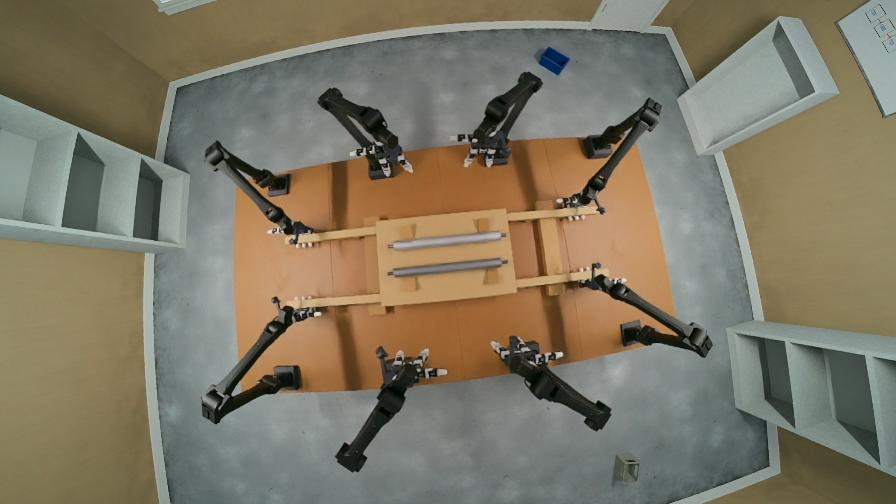

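Request:
move:
  arm1: {"joints": {"joint2_rad": 1.47}, "min_time_s": 1.2}
  arm8: {"joints": {"joint2_rad": 1.385}, "min_time_s": 1.2}
  arm4: {"joints": {"joint2_rad": 1.50}, "min_time_s": 1.2}
  arm5: {"joints": {"joint2_rad": 1.65}, "min_time_s": 1.2}
  cameras: ["cam_high"]

Request:
zoom_image:
  camera: "cam_high"
  region: [340, 170, 560, 320]

Scene clock: 143.63 s.
Joint torques (N m): arm1=[-0.09 -22.3 11.6 1.55 -0.56 0.03] | arm2=[-2.67 -2.9 8.09 0.29 -0.07 -0.15] | arm3=[-0.15 -0.21 9.21 0.53 0.28 0.12] | arm4=[0.26 -27.93 11.58 1.06 1.17 -0.1] | arm5=[0.32 -27.28 10.52 1.31 -1.07 -0.02] | arm6=[-2.08 -1.9 9.84 0.21 0.02 -0.22] | arm7=[1.44 -1.96 9.16 0.34 0.14 0.09] | arm8=[-2.37 -18.78 13.81 1.13 0.79 -0.02]
Heat: arm1: hottest joint3_rad 42 °C; arm2: hottest joint3_rad 36 °C; arm3: hottest joint3_rad 44 °C; arm4: hottest joint3_rad 40 °C; arm5: hottest joint3_rad 36 °C; arm6: hottest joint3_rad 41 °C; arm7: hottest joint3_rad 47 °C; arm8: hottest joint3_rad 40 °C.
move: arm1 done; arm4 done; arm5 time_out; arm8 done
Joint velocities: within noise
arm1.joint_positions: joint1_rad=-0.476 joint2_rad=+1.592 joint3_rad=+0.946 joint4_rad=-0.641 joint5_rad=-0.140 joint6_rad=-0.455 hand_index_mcp=+1.000 hand_index_abd=+0.001 hand_index_pip=-0.934 hand_index_dip=+0.726 hand_middle_mcp=+1.000 hand_middle_abd=+0.001 hand_middle_pip=-0.935 hand_middle_dip=+0.724 hand_ring_mcp=+1.000 hand_ring_abd=+0.001 hand_ring_pip=-0.935 hand_ring_dip=+0.722 hand_thumb_cmc=+0.716 hand_thumb_axl=+0.677 hand_thumb_mcp=+0.224 hand_thumb_ipl=+0.168 hand_current_limit=+0.790 hand_speed=-0.800
arm1.joint_status: all done
arm1.hand_state: goal,goal,blocked,blocked,goal,goal,blocked,blocked,goal,goal,blocked,blocked,goal,goal,goal,goal
arm1.index_mcp_current_ma: 1
arm1.index_abd_current_ma: 3
arm1.index_pip_current_ma: 327
arm1.index_dip_current_ma: 149
arm1.middle_mcp_current_ma: 1
arm1.middle_abd_current_ma: 2
arm1.middle_pip_current_ma: 322
arm1.middle_dip_current_ma: 137
arm1.ring_mcp_current_ma: 1
arm1.ring_abd_current_ma: 3
arm1.ring_pip_current_ma: 321
arm1.ring_dip_current_ma: 129
arm1.thumb_cmc_current_ma: 9
arm1.thumb_axl_current_ma: -4
arm1.thumb_mcp_current_ma: -14
arm1.thumb_ipl_current_ma: -2
arm1.hand_goal_index_mcp: 1.000
arm1.hand_goal_index_abd: 0.000
arm1.hand_goal_index_pip: -1.000
arm1.hand_goal_index_dip: 0.696
arm1.hand_goal_middle_mcp: 1.000
arm1.hand_goal_middle_abd: 0.000
arm1.hand_goal_middle_pip: -1.000
arm1.hand_goal_middle_dip: 0.696
arm1.hand_goal_ring_mcp: 1.000
arm1.hand_goal_ring_abd: 0.000
arm1.hand_goal_ring_pip: -1.000
arm1.hand_goal_ring_dip: 0.696
arm1.hand_goal_thumb_cmc: 0.714
arm1.hand_goal_thumb_axl: 0.678
arm1.hand_goal_thumb_mcp: 0.226
arm1.hand_goal_thumb_ipl: 0.168
arm1.hand: x=+0.9195 y=+0.1470 z=+0.8243 quat_wxyz=(+0.151, +0.989, -0.010, -0.005) (m; scene frame)
arm1.hand_target: x=+0.9132 y=+0.1268 z=+0.9119 quat_wxyz=(+0.227, +0.973, -0.002, -0.039) (m; scene frame)
arm1.hand_status: not commanded
arm2, arm3, arm6, arm7: as last shown
arm4.joint_positions: joint1_rad=+0.698 joint2_rad=+1.633 joint3_rad=+1.095 joint4_rad=-0.801 joint5_rad=+0.186 joint6_rad=+0.707 hand_index_mcp=+1.000 hand_index_abd=+0.001 hand_index_pip=-0.919 hand_index_dip=+0.727 hand_middle_mcp=+1.000 hand_middle_abd=+0.001 hand_middle_pip=-0.931 hand_middle_dip=+0.724 hand_ring_mcp=+1.000 hand_ring_abd=+0.001 hand_ring_pip=-0.938 hand_ring_dip=+0.718 hand_thumb_cmc=+0.718 hand_thumb_axl=+0.677 hand_thumb_mcp=+0.224 hand_thumb_ipl=+0.168 hand_current_limit=+0.790 hand_speed=-0.800
arm4.joint_status: all done
arm4.hand_state: goal,goal,blocked,blocked,goal,goal,blocked,blocked,goal,goal,blocked,blocked,goal,goal,goal,goal
arm4.index_mcp_current_ma: 1
arm4.index_abd_current_ma: 4
arm4.index_pip_current_ma: 401
arm4.index_dip_current_ma: 154
arm4.middle_mcp_current_ma: 2
arm4.middle_abd_current_ma: 3
arm4.middle_pip_current_ma: 342
arm4.middle_dip_current_ma: 136
arm4.ring_mcp_current_ma: 1
arm4.ring_abd_current_ma: 3
arm4.ring_pip_current_ma: 306
arm4.ring_dip_current_ma: 108
arm4.thumb_cmc_current_ma: 19
arm4.thumb_axl_current_ma: -4
arm4.thumb_mcp_current_ma: -13
arm4.thumb_ipl_current_ma: -2
arm4.hand_goal_index_mcp: 1.000
arm4.hand_goal_index_abd: 0.000
arm4.hand_goal_index_pip: -1.000
arm4.hand_goal_index_dip: 0.696
arm4.hand_goal_middle_mcp: 1.000
arm4.hand_goal_middle_abd: 0.000
arm4.hand_goal_middle_pip: -1.000
arm4.hand_goal_middle_dip: 0.696
arm4.hand_goal_ring_mcp: 1.000
arm4.hand_goal_ring_abd: 0.000
arm4.hand_goal_ring_pip: -1.000
arm4.hand_goal_ring_dip: 0.696
arm4.hand_goal_thumb_cmc: 0.714
arm4.hand_goal_thumb_axl: 0.678
arm4.hand_goal_thumb_mcp: 0.226
arm4.hand_goal_thumb_ipl: 0.168
arm4.hand: x=-0.8612 y=+0.1737 z=+0.8273 quat_wxyz=(+0.147, +0.989, -0.004, +0.006) (m; scene frame)
arm4.hand_target: x=-0.8566 y=+0.1597 z=+0.9198 quat_wxyz=(+0.220, +0.974, -0.018, +0.056) (m; scene frame)
arm4.hand_status: not commanded
arm5.joint_positions: joint1_rad=-0.700 joint2_rad=+1.792 joint3_rad=+1.107 joint4_rad=-0.641 joint5_rad=-0.169 joint6_rad=-0.631 hand_index_mcp=+1.000 hand_index_abd=+0.001 hand_index_pip=-0.934 hand_index_dip=+0.720 hand_middle_mcp=+1.000 hand_middle_abd=+0.001 hand_middle_pip=-0.933 hand_middle_dip=+0.722 hand_ring_mcp=+1.000 hand_ring_abd=+0.001 hand_ring_pip=-0.931 hand_ring_dip=+0.727 hand_thumb_cmc=+0.715 hand_thumb_axl=+0.677 hand_thumb_mcp=+0.224 hand_thumb_ipl=+0.168 hand_current_limit=+0.790 hand_speed=-0.800
arm5.joint_status: joint2_rad time_out (moved -0.010 of -0.151)
arm5.hand_state: goal,goal,blocked,blocked,goal,goal,blocked,blocked,goal,goal,blocked,blocked,goal,goal,goal,goal
arm5.index_mcp_current_ma: 0
arm5.index_abd_current_ma: 0
arm5.index_pip_current_ma: 132
arm5.index_dip_current_ma: 28
arm5.middle_mcp_current_ma: 0
arm5.middle_abd_current_ma: 0
arm5.middle_pip_current_ma: 136
arm5.middle_dip_current_ma: 32
arm5.ring_mcp_current_ma: 0
arm5.ring_abd_current_ma: 0
arm5.ring_pip_current_ma: 142
arm5.ring_dip_current_ma: 41
arm5.thumb_cmc_current_ma: 0
arm5.thumb_axl_current_ma: 0
arm5.thumb_mcp_current_ma: -1
arm5.thumb_ipl_current_ma: 0
arm5.hand_goal_index_mcp: 1.000
arm5.hand_goal_index_abd: 0.000
arm5.hand_goal_index_pip: -1.000
arm5.hand_goal_index_dip: 0.696
arm5.hand_goal_middle_mcp: 1.000
arm5.hand_goal_middle_abd: 0.000
arm5.hand_goal_middle_pip: -1.000
arm5.hand_goal_middle_dip: 0.696
arm5.hand_goal_ring_mcp: 1.000
arm5.hand_goal_ring_abd: 0.000
arm5.hand_goal_ring_pip: -1.000
arm5.hand_goal_ring_dip: 0.696
arm5.hand_goal_thumb_cmc: 0.714
arm5.hand_goal_thumb_axl: 0.678
arm5.hand_goal_thumb_mcp: 0.226
arm5.hand_goal_thumb_ipl: 0.168
arm5.on_its_own: joint2_rad reads +1.792 and still pushes toward +1.650 since a time_out
arm5.hand: x=-0.8193 y=-0.1494 z=+0.8261 quat_wxyz=(+0.007, +0.010, +0.989, +0.145) (m; scene frame)
arm5.hand_target: x=-0.8103 y=-0.1267 z=+0.9302 quat_wxyz=(+0.053, +0.000, +0.973, +0.223) (m; scene frame)
arm5.hand_status: not commanded
arm8.joint_positions: joint1_rad=+0.590 joint2_rad=+1.495 joint3_rad=+0.923 joint4_rad=-0.705 joint5_rad=+0.141 joint6_rad=+0.540 hand_index_mcp=+1.000 hand_index_abd=+0.001 hand_index_pip=-0.942 hand_index_dip=+0.718 hand_middle_mcp=+1.000 hand_middle_abd=+0.001 hand_middle_pip=-0.929 hand_middle_dip=+0.729 hand_ring_mcp=+1.000 hand_ring_abd=+0.000 hand_ring_pip=-0.909 hand_ring_dip=+0.731 hand_thumb_cmc=+0.716 hand_thumb_axl=+0.677 hand_thumb_mcp=+0.224 hand_thumb_ipl=+0.168 hand_current_limit=+0.790 hand_speed=-0.800
arm8.joint_status: all done
arm8.hand_state: goal,goal,blocked,blocked,goal,goal,blocked,blocked,goal,goal,blocked,blocked,goal,goal,goal,goal
arm8.index_mcp_current_ma: 0
arm8.index_abd_current_ma: 0
arm8.index_pip_current_ma: 126
arm8.index_dip_current_ma: 31
arm8.middle_mcp_current_ma: 0
arm8.middle_abd_current_ma: 0
arm8.middle_pip_current_ma: 170
arm8.middle_dip_current_ma: 56
arm8.ring_mcp_current_ma: 0
arm8.ring_abd_current_ma: 0
arm8.ring_pip_current_ma: 246
arm8.ring_dip_current_ma: 62
arm8.thumb_cmc_current_ma: 1
arm8.thumb_axl_current_ma: 0
arm8.thumb_mcp_current_ma: -2
arm8.thumb_ipl_current_ma: 0
arm8.hand_goal_index_mcp: 1.000
arm8.hand_goal_index_abd: 0.000
arm8.hand_goal_index_pip: -1.000
arm8.hand_goal_index_dip: 0.696
arm8.hand_goal_middle_mcp: 1.000
arm8.hand_goal_middle_abd: 0.000
arm8.hand_goal_middle_pip: -1.000
arm8.hand_goal_middle_dip: 0.696
arm8.hand_goal_ring_mcp: 1.000
arm8.hand_goal_ring_abd: 0.000
arm8.hand_goal_ring_pip: -1.000
arm8.hand_goal_ring_dip: 0.696
arm8.hand_goal_thumb_cmc: 0.714
arm8.hand_goal_thumb_axl: 0.678
arm8.hand_goal_thumb_mcp: 0.226
arm8.hand_goal_thumb_ipl: 0.168
arm8.hand: x=+0.9572 y=-0.1707 z=+0.8351 quat_wxyz=(-0.009, +0.004, +0.987, +0.157) (m; scene frame)
arm8.hand_target: x=+0.9523 y=-0.1506 z=+0.9166 quat_wxyz=(-0.045, +0.015, +0.972, +0.231) (m; scene frame)
arm8.hand_status: not commanded
pictures: cam_high
Images, in order (width x height): cam_high 896x504.

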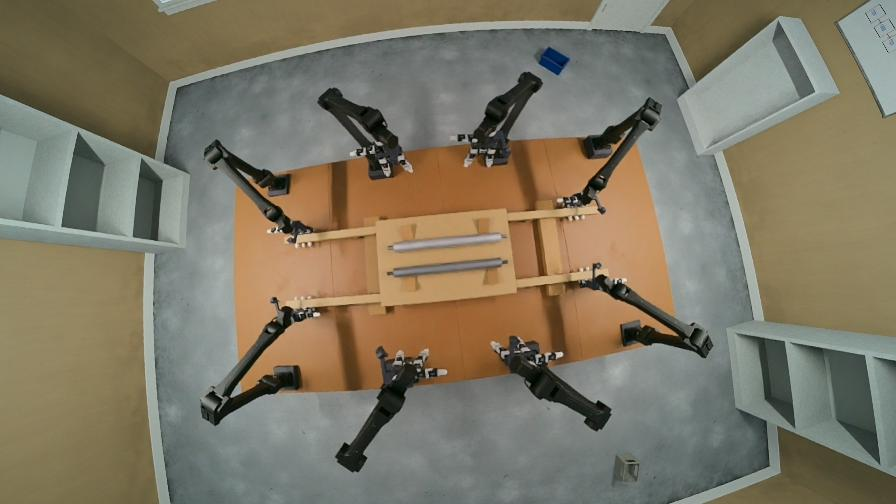

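Scaled by 2.291.

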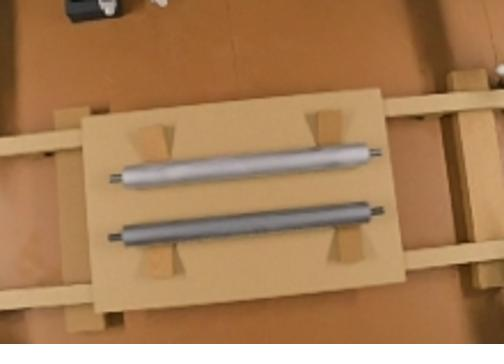

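Request:
move:
  arm1: {"joints": {"joint2_rad": 1.44}, "min_time_s": 1.2}
  arm8: {"joints": {"joint2_rad": 1.355}, "min_time_s": 1.2}
  arm4: {"joints": {"joint2_rad": 1.44}, "min_time_s": 1.2}
  arm5: {"joints": {"joint2_rad": 1.59}, "min_time_s": 1.2}
  cameras: ["cam_high"]

Request:
zoom_image:
  camera: "cam_high"
  region: [340, 170, 560, 320]

Scene clock: 147.40 s.
Joint torques (N m): arm1=[-0.15 -22.48 12.33 1.73 -0.78 0.05] | arm2=[-2.61 -2.78 8.12 0.28 -0.06 -0.15] | arm3=[0.26 -0.09 9.26 0.47 0.27 0.13] | arm4=[0.38 -28.04 12.94 1.22 1.36 -0.01] | arm5=[0.21 -26.23 11.52 2 -0.92 -0.11] | arm6=[-2.08 -1.9 9.84 0.21 0.02 -0.22] | arm7=[1.44 -2.08 9.17 0.38 0.14 0.09] | arm8=[-2.26 -17.73 14.35 1.21 0.68 0.03]
Heat: arm1: hottest joint3_rad 42 °C; arm2: hottest joint3_rad 36 °C; arm3: hottest joint3_rad 44 °C; arm4: hottest joint3_rad 40 °C; arm5: hottest joint3_rad 36 °C; arm6: hottest joint3_rad 41 °C; arm7: hottest joint3_rad 46 °C; arm8: hottest joint3_rad 41 °C.
move: arm1 done; arm4 time_out; arm5 done; arm8 done
Joint velocities: within noise
arm1.joint_positions: joint1_rad=-0.476 joint2_rad=+1.568 joint3_rad=+0.938 joint4_rad=-0.644 joint5_rad=-0.134 joint6_rad=-0.454 hand_index_mcp=+1.000 hand_index_abd=+0.001 hand_index_pip=-0.926 hand_index_dip=+0.731 hand_middle_mcp=+1.000 hand_middle_abd=+0.001 hand_middle_pip=-0.928 hand_middle_dip=+0.727 hand_ring_mcp=+1.000 hand_ring_abd=+0.001 hand_ring_pip=-0.929 hand_ring_dip=+0.724 hand_thumb_cmc=+0.716 hand_thumb_axl=+0.677 hand_thumb_mcp=+0.224 hand_thumb_ipl=+0.168 hand_current_limit=+0.790 hand_speed=-0.800
arm1.joint_status: all done
arm1.hand_state: goal,goal,blocked,blocked,goal,goal,blocked,blocked,goal,goal,blocked,blocked,goal,goal,goal,goal
arm1.index_mcp_current_ma: 2
arm1.index_abd_current_ma: 3
arm1.index_pip_current_ma: 368
arm1.index_dip_current_ma: 171
arm1.middle_mcp_current_ma: 1
arm1.middle_abd_current_ma: 2
arm1.middle_pip_current_ma: 357
arm1.middle_dip_current_ma: 152
arm1.ring_mcp_current_ma: 1
arm1.ring_abd_current_ma: 3
arm1.ring_pip_current_ma: 351
arm1.ring_dip_current_ma: 139
arm1.thumb_cmc_current_ma: 9
arm1.thumb_axl_current_ma: -4
arm1.thumb_mcp_current_ma: -14
arm1.thumb_ipl_current_ma: -2
arm1.hand_goal_index_mcp: 1.000
arm1.hand_goal_index_abd: 0.000
arm1.hand_goal_index_pip: -1.000
arm1.hand_goal_index_dip: 0.696
arm1.hand_goal_middle_mcp: 1.000
arm1.hand_goal_middle_abd: 0.000
arm1.hand_goal_middle_pip: -1.000
arm1.hand_goal_middle_dip: 0.696
arm1.hand_goal_ring_mcp: 1.000
arm1.hand_goal_ring_abd: 0.000
arm1.hand_goal_ring_pip: -1.000
arm1.hand_goal_ring_dip: 0.696
arm1.hand_goal_thumb_cmc: 0.714
arm1.hand_goal_thumb_axl: 0.678
arm1.hand_goal_thumb_mcp: 0.226
arm1.hand_goal_thumb_ipl: 0.168
arm1.hand: x=+0.9200 y=+0.1497 z=+0.8326 quat_wxyz=(+0.155, +0.988, -0.011, -0.010) (m; scene frame)
arm1.hand_target: x=+0.9136 y=+0.1274 z=+0.9286 quat_wxyz=(+0.240, +0.970, -0.001, -0.045) (m; scene frame)
arm1.hand_status: not commanded
arm2.joint_positions: joint1_rad=-0.722 joint2_rad=+0.806 joint3_rad=+1.102 joint4_rad=-1.670 joint5_rad=-0.014 joint6_rad=-0.686 hand_index_mcp=+0.752 hand_index_abd=+0.195 hand_index_pip=+0.576 hand_index_dip=+0.696 hand_middle_mcp=+0.995 hand_middle_abd=+0.000 hand_middle_pip=+0.996 hand_middle_dip=+0.997 hand_ring_mcp=+0.753 hand_ring_abd=-0.195 hand_ring_pip=+0.577 hand_ring_dip=+0.696 hand_thumb_cmc=+0.715 hand_thumb_axl=+0.677 hand_thumb_mcp=+0.223 hand_thumb_ipl=+0.168 hand_current_limit=+0.600 hand_speed=-0.850
arm2.joint_status: not commanded
arm2.hand_state: goal,goal,goal,goal,goal,goal,goal,goal,goal,goal,goal,goal,goal,goal,goal,goal
arm2.index_mcp_current_ma: 0
arm2.index_abd_current_ma: -1
arm2.index_pip_current_ma: 0
arm2.index_dip_current_ma: 0
arm2.middle_mcp_current_ma: -1
arm2.middle_abd_current_ma: 0
arm2.middle_pip_current_ma: -1
arm2.middle_dip_current_ma: 0
arm2.ring_mcp_current_ma: 0
arm2.ring_abd_current_ma: 1
arm2.ring_pip_current_ma: 0
arm2.ring_dip_current_ma: 0
arm2.thumb_cmc_current_ma: 0
arm2.thumb_axl_current_ma: 0
arm2.thumb_mcp_current_ma: 0
arm2.thumb_ipl_current_ma: 0
arm2.hand_goal_index_mcp: 0.754
arm2.hand_goal_index_abd: 0.200
arm2.hand_goal_index_pip: 0.576
arm2.hand_goal_index_dip: 0.696
arm2.hand_goal_middle_mcp: 1.000
arm2.hand_goal_middle_abd: 0.000
arm2.hand_goal_middle_pip: 1.000
arm2.hand_goal_middle_dip: 1.000
arm2.hand_goal_ring_mcp: 0.754
arm2.hand_goal_ring_abd: -0.200
arm2.hand_goal_ring_pip: 0.576
arm2.hand_goal_ring_dip: 0.696
arm2.hand_goal_thumb_cmc: 0.714
arm2.hand_goal_thumb_axl: 0.678
arm2.hand_goal_thumb_mcp: 0.226
arm2.hand_goal_thumb_ipl: 0.168
arm2.hand: x=+0.2180 y=+0.3949 z=+1.1557 quat_wxyz=(+0.080, +0.995, -0.005, -0.055) (m; scene frame)
arm2.hand_target: x=+0.2180 y=+0.3995 z=+1.1593 quat_wxyz=(+0.082, +0.995, -0.006, -0.058) (m; scene frame)
arm2.hand_status: not commanded
arm3: as last shown
arm4.joint_positions: joint1_rad=+0.698 joint2_rad=+1.581 joint3_rad=+1.082 joint4_rad=-0.801 joint5_rad=+0.180 joint6_rad=+0.697 hand_index_mcp=+1.000 hand_index_abd=+0.001 hand_index_pip=-0.918 hand_index_dip=+0.727 hand_middle_mcp=+1.000 hand_middle_abd=+0.001 hand_middle_pip=-0.918 hand_middle_dip=+0.729 hand_ring_mcp=+1.000 hand_ring_abd=+0.001 hand_ring_pip=-0.908 hand_ring_dip=+0.728 hand_thumb_cmc=+0.718 hand_thumb_axl=+0.677 hand_thumb_mcp=+0.224 hand_thumb_ipl=+0.168 hand_current_limit=+0.790 hand_speed=-0.800
arm4.joint_status: joint2_rad time_out (moved -0.053 of -0.193)
arm4.hand_state: goal,goal,blocked,blocked,goal,goal,blocked,blocked,goal,goal,blocked,blocked,goal,goal,goal,goal
arm4.index_mcp_current_ma: 1
arm4.index_abd_current_ma: 4
arm4.index_pip_current_ma: 404
arm4.index_dip_current_ma: 155
arm4.middle_mcp_current_ma: 2
arm4.middle_abd_current_ma: 3
arm4.middle_pip_current_ma: 407
arm4.middle_dip_current_ma: 162
arm4.ring_mcp_current_ma: 2
arm4.ring_abd_current_ma: 3
arm4.ring_pip_current_ma: 457
arm4.ring_dip_current_ma: 157
arm4.thumb_cmc_current_ma: 19
arm4.thumb_axl_current_ma: -4
arm4.thumb_mcp_current_ma: -13
arm4.thumb_ipl_current_ma: -2
arm4.hand_goal_index_mcp: 1.000
arm4.hand_goal_index_abd: 0.000
arm4.hand_goal_index_pip: -1.000
arm4.hand_goal_index_dip: 0.696
arm4.hand_goal_middle_mcp: 1.000
arm4.hand_goal_middle_abd: 0.000
arm4.hand_goal_middle_pip: -1.000
arm4.hand_goal_middle_dip: 0.696
arm4.hand_goal_ring_mcp: 1.000
arm4.hand_goal_ring_abd: 0.000
arm4.hand_goal_ring_pip: -1.000
arm4.hand_goal_ring_dip: 0.696
arm4.hand_goal_thumb_cmc: 0.714
arm4.hand_goal_thumb_axl: 0.678
arm4.hand_goal_thumb_mcp: 0.226
arm4.hand_goal_thumb_ipl: 0.168
arm4.on_its_own: joint2_rad reads +1.581 and still pushes toward +1.440 since a time_out
arm4.hand: x=-0.8621 y=+0.1768 z=+0.8485 quat_wxyz=(+0.160, +0.987, -0.001, +0.020) (m; scene frame)
arm4.hand_target: x=-0.8595 y=+0.1630 z=+0.9516 quat_wxyz=(+0.241, +0.967, -0.021, +0.075) (m; scene frame)
arm4.hand_status: not commanded
arm5.joint_positions: joint1_rad=-0.698 joint2_rad=+1.726 joint3_rad=+1.100 joint4_rad=-0.654 joint5_rad=-0.172 joint6_rad=-0.622 hand_index_mcp=+1.001 hand_index_abd=+0.001 hand_index_pip=-0.914 hand_index_dip=+0.726 hand_middle_mcp=+1.000 hand_middle_abd=+0.001 hand_middle_pip=-0.926 hand_middle_dip=+0.725 hand_ring_mcp=+1.000 hand_ring_abd=+0.001 hand_ring_pip=-0.931 hand_ring_dip=+0.727 hand_thumb_cmc=+0.715 hand_thumb_axl=+0.677 hand_thumb_mcp=+0.224 hand_thumb_ipl=+0.168 hand_current_limit=+0.790 hand_speed=-0.800
arm5.joint_status: all done
arm5.hand_state: goal,goal,blocked,blocked,goal,goal,blocked,blocked,goal,goal,blocked,blocked,goal,goal,goal,goal
arm5.index_mcp_current_ma: 0
arm5.index_abd_current_ma: 0
arm5.index_pip_current_ma: 199
arm5.index_dip_current_ma: 39
arm5.middle_mcp_current_ma: 0
arm5.middle_abd_current_ma: 0
arm5.middle_pip_current_ma: 158
arm5.middle_dip_current_ma: 38
arm5.ring_mcp_current_ma: 0
arm5.ring_abd_current_ma: 0
arm5.ring_pip_current_ma: 142
arm5.ring_dip_current_ma: 41
arm5.thumb_cmc_current_ma: 0
arm5.thumb_axl_current_ma: 0
arm5.thumb_mcp_current_ma: -1
arm5.thumb_ipl_current_ma: 0
arm5.hand_goal_index_mcp: 1.000
arm5.hand_goal_index_abd: 0.000
arm5.hand_goal_index_pip: -1.000
arm5.hand_goal_index_dip: 0.696
arm5.hand_goal_middle_mcp: 1.000
arm5.hand_goal_middle_abd: 0.000
arm5.hand_goal_middle_pip: -1.000
arm5.hand_goal_middle_dip: 0.696
arm5.hand_goal_ring_mcp: 1.000
arm5.hand_goal_ring_abd: 0.000
arm5.hand_goal_ring_pip: -1.000
arm5.hand_goal_ring_dip: 0.696
arm5.hand_goal_thumb_cmc: 0.714
arm5.hand_goal_thumb_axl: 0.678
arm5.hand_goal_thumb_mcp: 0.226
arm5.hand_goal_thumb_ipl: 0.168
arm5.hand: x=-0.8198 y=-0.1490 z=+0.8598 quat_wxyz=(+0.019, +0.011, +0.986, +0.165) (m; scene frame)
arm5.hand_target: x=-0.8112 y=-0.1274 z=+0.9670 quat_wxyz=(+0.071, -0.003, +0.967, +0.246) (m; scene frame)
arm5.hand_status: not commanded
arm6.joint_positions: joint1_rad=-0.768 joint2_rad=+0.851 joint3_rad=+1.177 joint4_rad=-1.682 joint5_rad=-0.022 joint6_rad=-0.745 hand_index_mcp=+0.752 hand_index_abd=+0.195 hand_index_pip=+0.575 hand_index_dip=+0.697 hand_middle_mcp=+0.995 hand_middle_abd=+0.000 hand_middle_pip=+0.996 hand_middle_dip=+0.997 hand_ring_mcp=+0.754 hand_ring_abd=-0.196 hand_ring_pip=+0.578 hand_ring_dip=+0.697 hand_thumb_cmc=+0.715 hand_thumb_axl=+0.677 hand_thumb_mcp=+0.223 hand_thumb_ipl=+0.168 hand_current_limit=+0.600 hand_speed=-0.850
arm6.joint_status: not commanded
arm6.hand_state: goal,goal,goal,goal,goal,goal,goal,goal,goal,goal,goal,goal,goal,goal,goal,goal
arm6.index_mcp_current_ma: -1
arm6.index_abd_current_ma: -3
arm6.index_pip_current_ma: 0
arm6.index_dip_current_ma: 1
arm6.middle_mcp_current_ma: -4
arm6.middle_abd_current_ma: 0
arm6.middle_pip_current_ma: -3
arm6.middle_dip_current_ma: -2
arm6.ring_mcp_current_ma: 0
arm6.ring_abd_current_ma: 3
arm6.ring_pip_current_ma: 1
arm6.ring_dip_current_ma: 0
arm6.thumb_cmc_current_ma: 1
arm6.thumb_axl_current_ma: 0
arm6.thumb_mcp_current_ma: -3
arm6.thumb_ipl_current_ma: 0
arm6.hand_goal_index_mcp: 0.754
arm6.hand_goal_index_abd: 0.200
arm6.hand_goal_index_pip: 0.576
arm6.hand_goal_index_dip: 0.696
arm6.hand_goal_middle_mcp: 1.000
arm6.hand_goal_middle_abd: 0.000
arm6.hand_goal_middle_pip: 1.000
arm6.hand_goal_middle_dip: 1.000
arm6.hand_goal_ring_mcp: 0.754
arm6.hand_goal_ring_abd: -0.200
arm6.hand_goal_ring_pip: 0.576
arm6.hand_goal_ring_dip: 0.696
arm6.hand_goal_thumb_cmc: 0.714
arm6.hand_goal_thumb_axl: 0.678
arm6.hand_goal_thumb_mcp: 0.226
arm6.hand_goal_thumb_ipl: 0.168
arm6.hand: x=-0.1924 y=-0.3961 z=+1.1184 quat_wxyz=(+0.066, +0.006, +0.994, +0.085) (m; scene frame)
arm6.hand_target: x=-0.1938 y=-0.3996 z=+1.1194 quat_wxyz=(+0.066, +0.006, +0.994, +0.085) (m; scene frame)
arm6.hand_status: not commanded
arm7.joint_positions: joint1_rad=+0.735 joint2_rad=+0.810 joint3_rad=+1.155 joint4_rad=-1.672 joint5_rad=+0.035 joint6_rad=+0.758 hand_index_mcp=+0.753 hand_index_abd=+0.196 hand_index_pip=+0.578 hand_index_dip=+0.699 hand_middle_mcp=+0.995 hand_middle_abd=+0.000 hand_middle_pip=+0.996 hand_middle_dip=+0.997 hand_ring_mcp=+0.753 hand_ring_abd=-0.195 hand_ring_pip=+0.578 hand_ring_dip=+0.699 hand_thumb_cmc=+0.715 hand_thumb_axl=+0.677 hand_thumb_mcp=+0.223 hand_thumb_ipl=+0.168 hand_current_limit=+0.600 hand_speed=-0.850
arm7.joint_status: not commanded
arm7.hand_state: goal,goal,goal,goal,goal,goal,goal,goal,goal,goal,goal,goal,goal,goal,goal,goal
arm7.index_mcp_current_ma: 0
arm7.index_abd_current_ma: 0
arm7.index_pip_current_ma: 0
arm7.index_dip_current_ma: 0
arm7.middle_mcp_current_ma: -1
arm7.middle_abd_current_ma: 0
arm7.middle_pip_current_ma: -1
arm7.middle_dip_current_ma: -1
arm7.ring_mcp_current_ma: 0
arm7.ring_abd_current_ma: 1
arm7.ring_pip_current_ma: 0
arm7.ring_dip_current_ma: 0
arm7.thumb_cmc_current_ma: 0
arm7.thumb_axl_current_ma: 0
arm7.thumb_mcp_current_ma: -1
arm7.thumb_ipl_current_ma: 0
arm7.hand_goal_index_mcp: 0.754
arm7.hand_goal_index_abd: 0.200
arm7.hand_goal_index_pip: 0.576
arm7.hand_goal_index_dip: 0.696
arm7.hand_goal_middle_mcp: 1.000
arm7.hand_goal_middle_abd: 0.000
arm7.hand_goal_middle_pip: 1.000
arm7.hand_goal_middle_dip: 1.000
arm7.hand_goal_ring_mcp: 0.754
arm7.hand_goal_ring_abd: -0.200
arm7.hand_goal_ring_pip: 0.576
arm7.hand_goal_ring_dip: 0.696
arm7.hand_goal_thumb_cmc: 0.714
arm7.hand_goal_thumb_axl: 0.678
arm7.hand_goal_thumb_mcp: 0.226
arm7.hand_goal_thumb_ipl: 0.168
arm7.hand: x=+0.2628 y=-0.3946 z=+1.1385 quat_wxyz=(-0.064, +0.017, +0.993, +0.103) (m; scene frame)
arm7.hand_target: x=+0.2629 y=-0.3994 z=+1.1393 quat_wxyz=(-0.064, +0.016, +0.993, +0.102) (m; scene frame)
arm7.hand_status: not commanded
arm8.joint_positions: joint1_rad=+0.587 joint2_rad=+1.455 joint3_rad=+0.920 joint4_rad=-0.705 joint5_rad=+0.144 joint6_rad=+0.535 hand_index_mcp=+1.000 hand_index_abd=+0.001 hand_index_pip=-0.942 hand_index_dip=+0.718 hand_middle_mcp=+1.000 hand_middle_abd=+0.001 hand_middle_pip=-0.928 hand_middle_dip=+0.729 hand_ring_mcp=+1.000 hand_ring_abd=+0.000 hand_ring_pip=-0.904 hand_ring_dip=+0.733 hand_thumb_cmc=+0.716 hand_thumb_axl=+0.677 hand_thumb_mcp=+0.224 hand_thumb_ipl=+0.168 hand_current_limit=+0.790 hand_speed=-0.800
arm8.joint_status: all done
arm8.hand_state: goal,goal,blocked,blocked,goal,goal,blocked,blocked,goal,goal,blocked,blocked,goal,goal,goal,goal
arm8.index_mcp_current_ma: 0
arm8.index_abd_current_ma: 0
arm8.index_pip_current_ma: 126
arm8.index_dip_current_ma: 31
arm8.middle_mcp_current_ma: 0
arm8.middle_abd_current_ma: 0
arm8.middle_pip_current_ma: 172
arm8.middle_dip_current_ma: 57
arm8.ring_mcp_current_ma: 0
arm8.ring_abd_current_ma: 0
arm8.ring_pip_current_ma: 264
arm8.ring_dip_current_ma: 66
arm8.thumb_cmc_current_ma: 1
arm8.thumb_axl_current_ma: 0
arm8.thumb_mcp_current_ma: -2
arm8.thumb_ipl_current_ma: 0
arm8.hand_goal_index_mcp: 1.000
arm8.hand_goal_index_abd: 0.000
arm8.hand_goal_index_pip: -1.000
arm8.hand_goal_index_dip: 0.696
arm8.hand_goal_middle_mcp: 1.000
arm8.hand_goal_middle_abd: 0.000
arm8.hand_goal_middle_pip: -1.000
arm8.hand_goal_middle_dip: 0.696
arm8.hand_goal_ring_mcp: 1.000
arm8.hand_goal_ring_abd: 0.000
arm8.hand_goal_ring_pip: -1.000
arm8.hand_goal_ring_dip: 0.696
arm8.hand_goal_thumb_cmc: 0.714
arm8.hand_goal_thumb_axl: 0.678
arm8.hand_goal_thumb_mcp: 0.226
arm8.hand_goal_thumb_ipl: 0.168
arm8.hand: x=+0.9582 y=-0.1700 z=+0.8538 quat_wxyz=(-0.016, +0.005, +0.985, +0.174) (m; scene frame)
arm8.hand_target: x=+0.9530 y=-0.1519 z=+0.9318 quat_wxyz=(-0.053, +0.016, +0.968, +0.243) (m; scene frame)
arm8.hand_status: not commanded
pictures: cam_high
Images, in order (width x height): cam_high 896x504.

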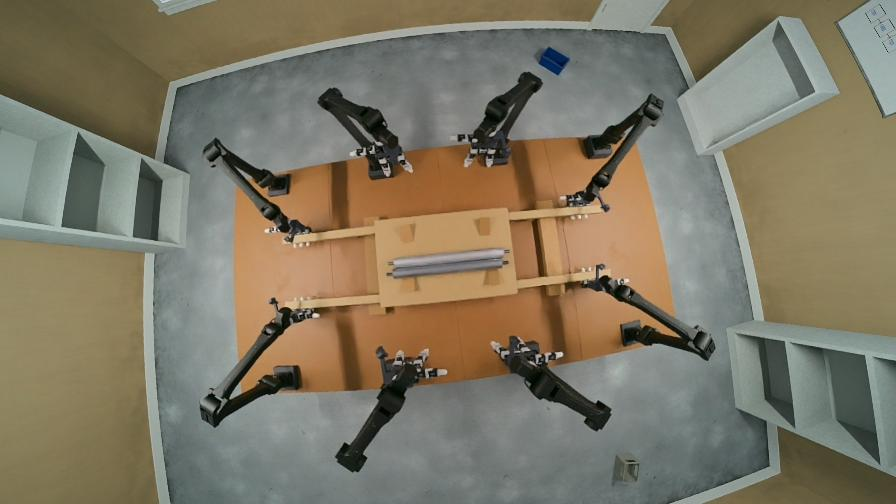

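Scaled by 2.291.

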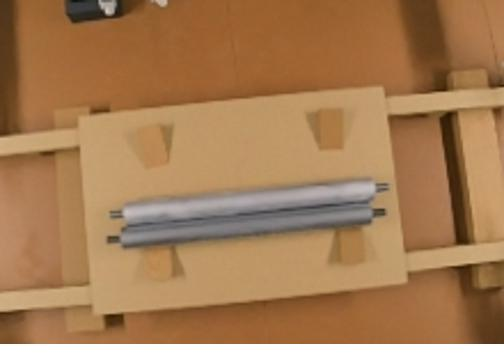

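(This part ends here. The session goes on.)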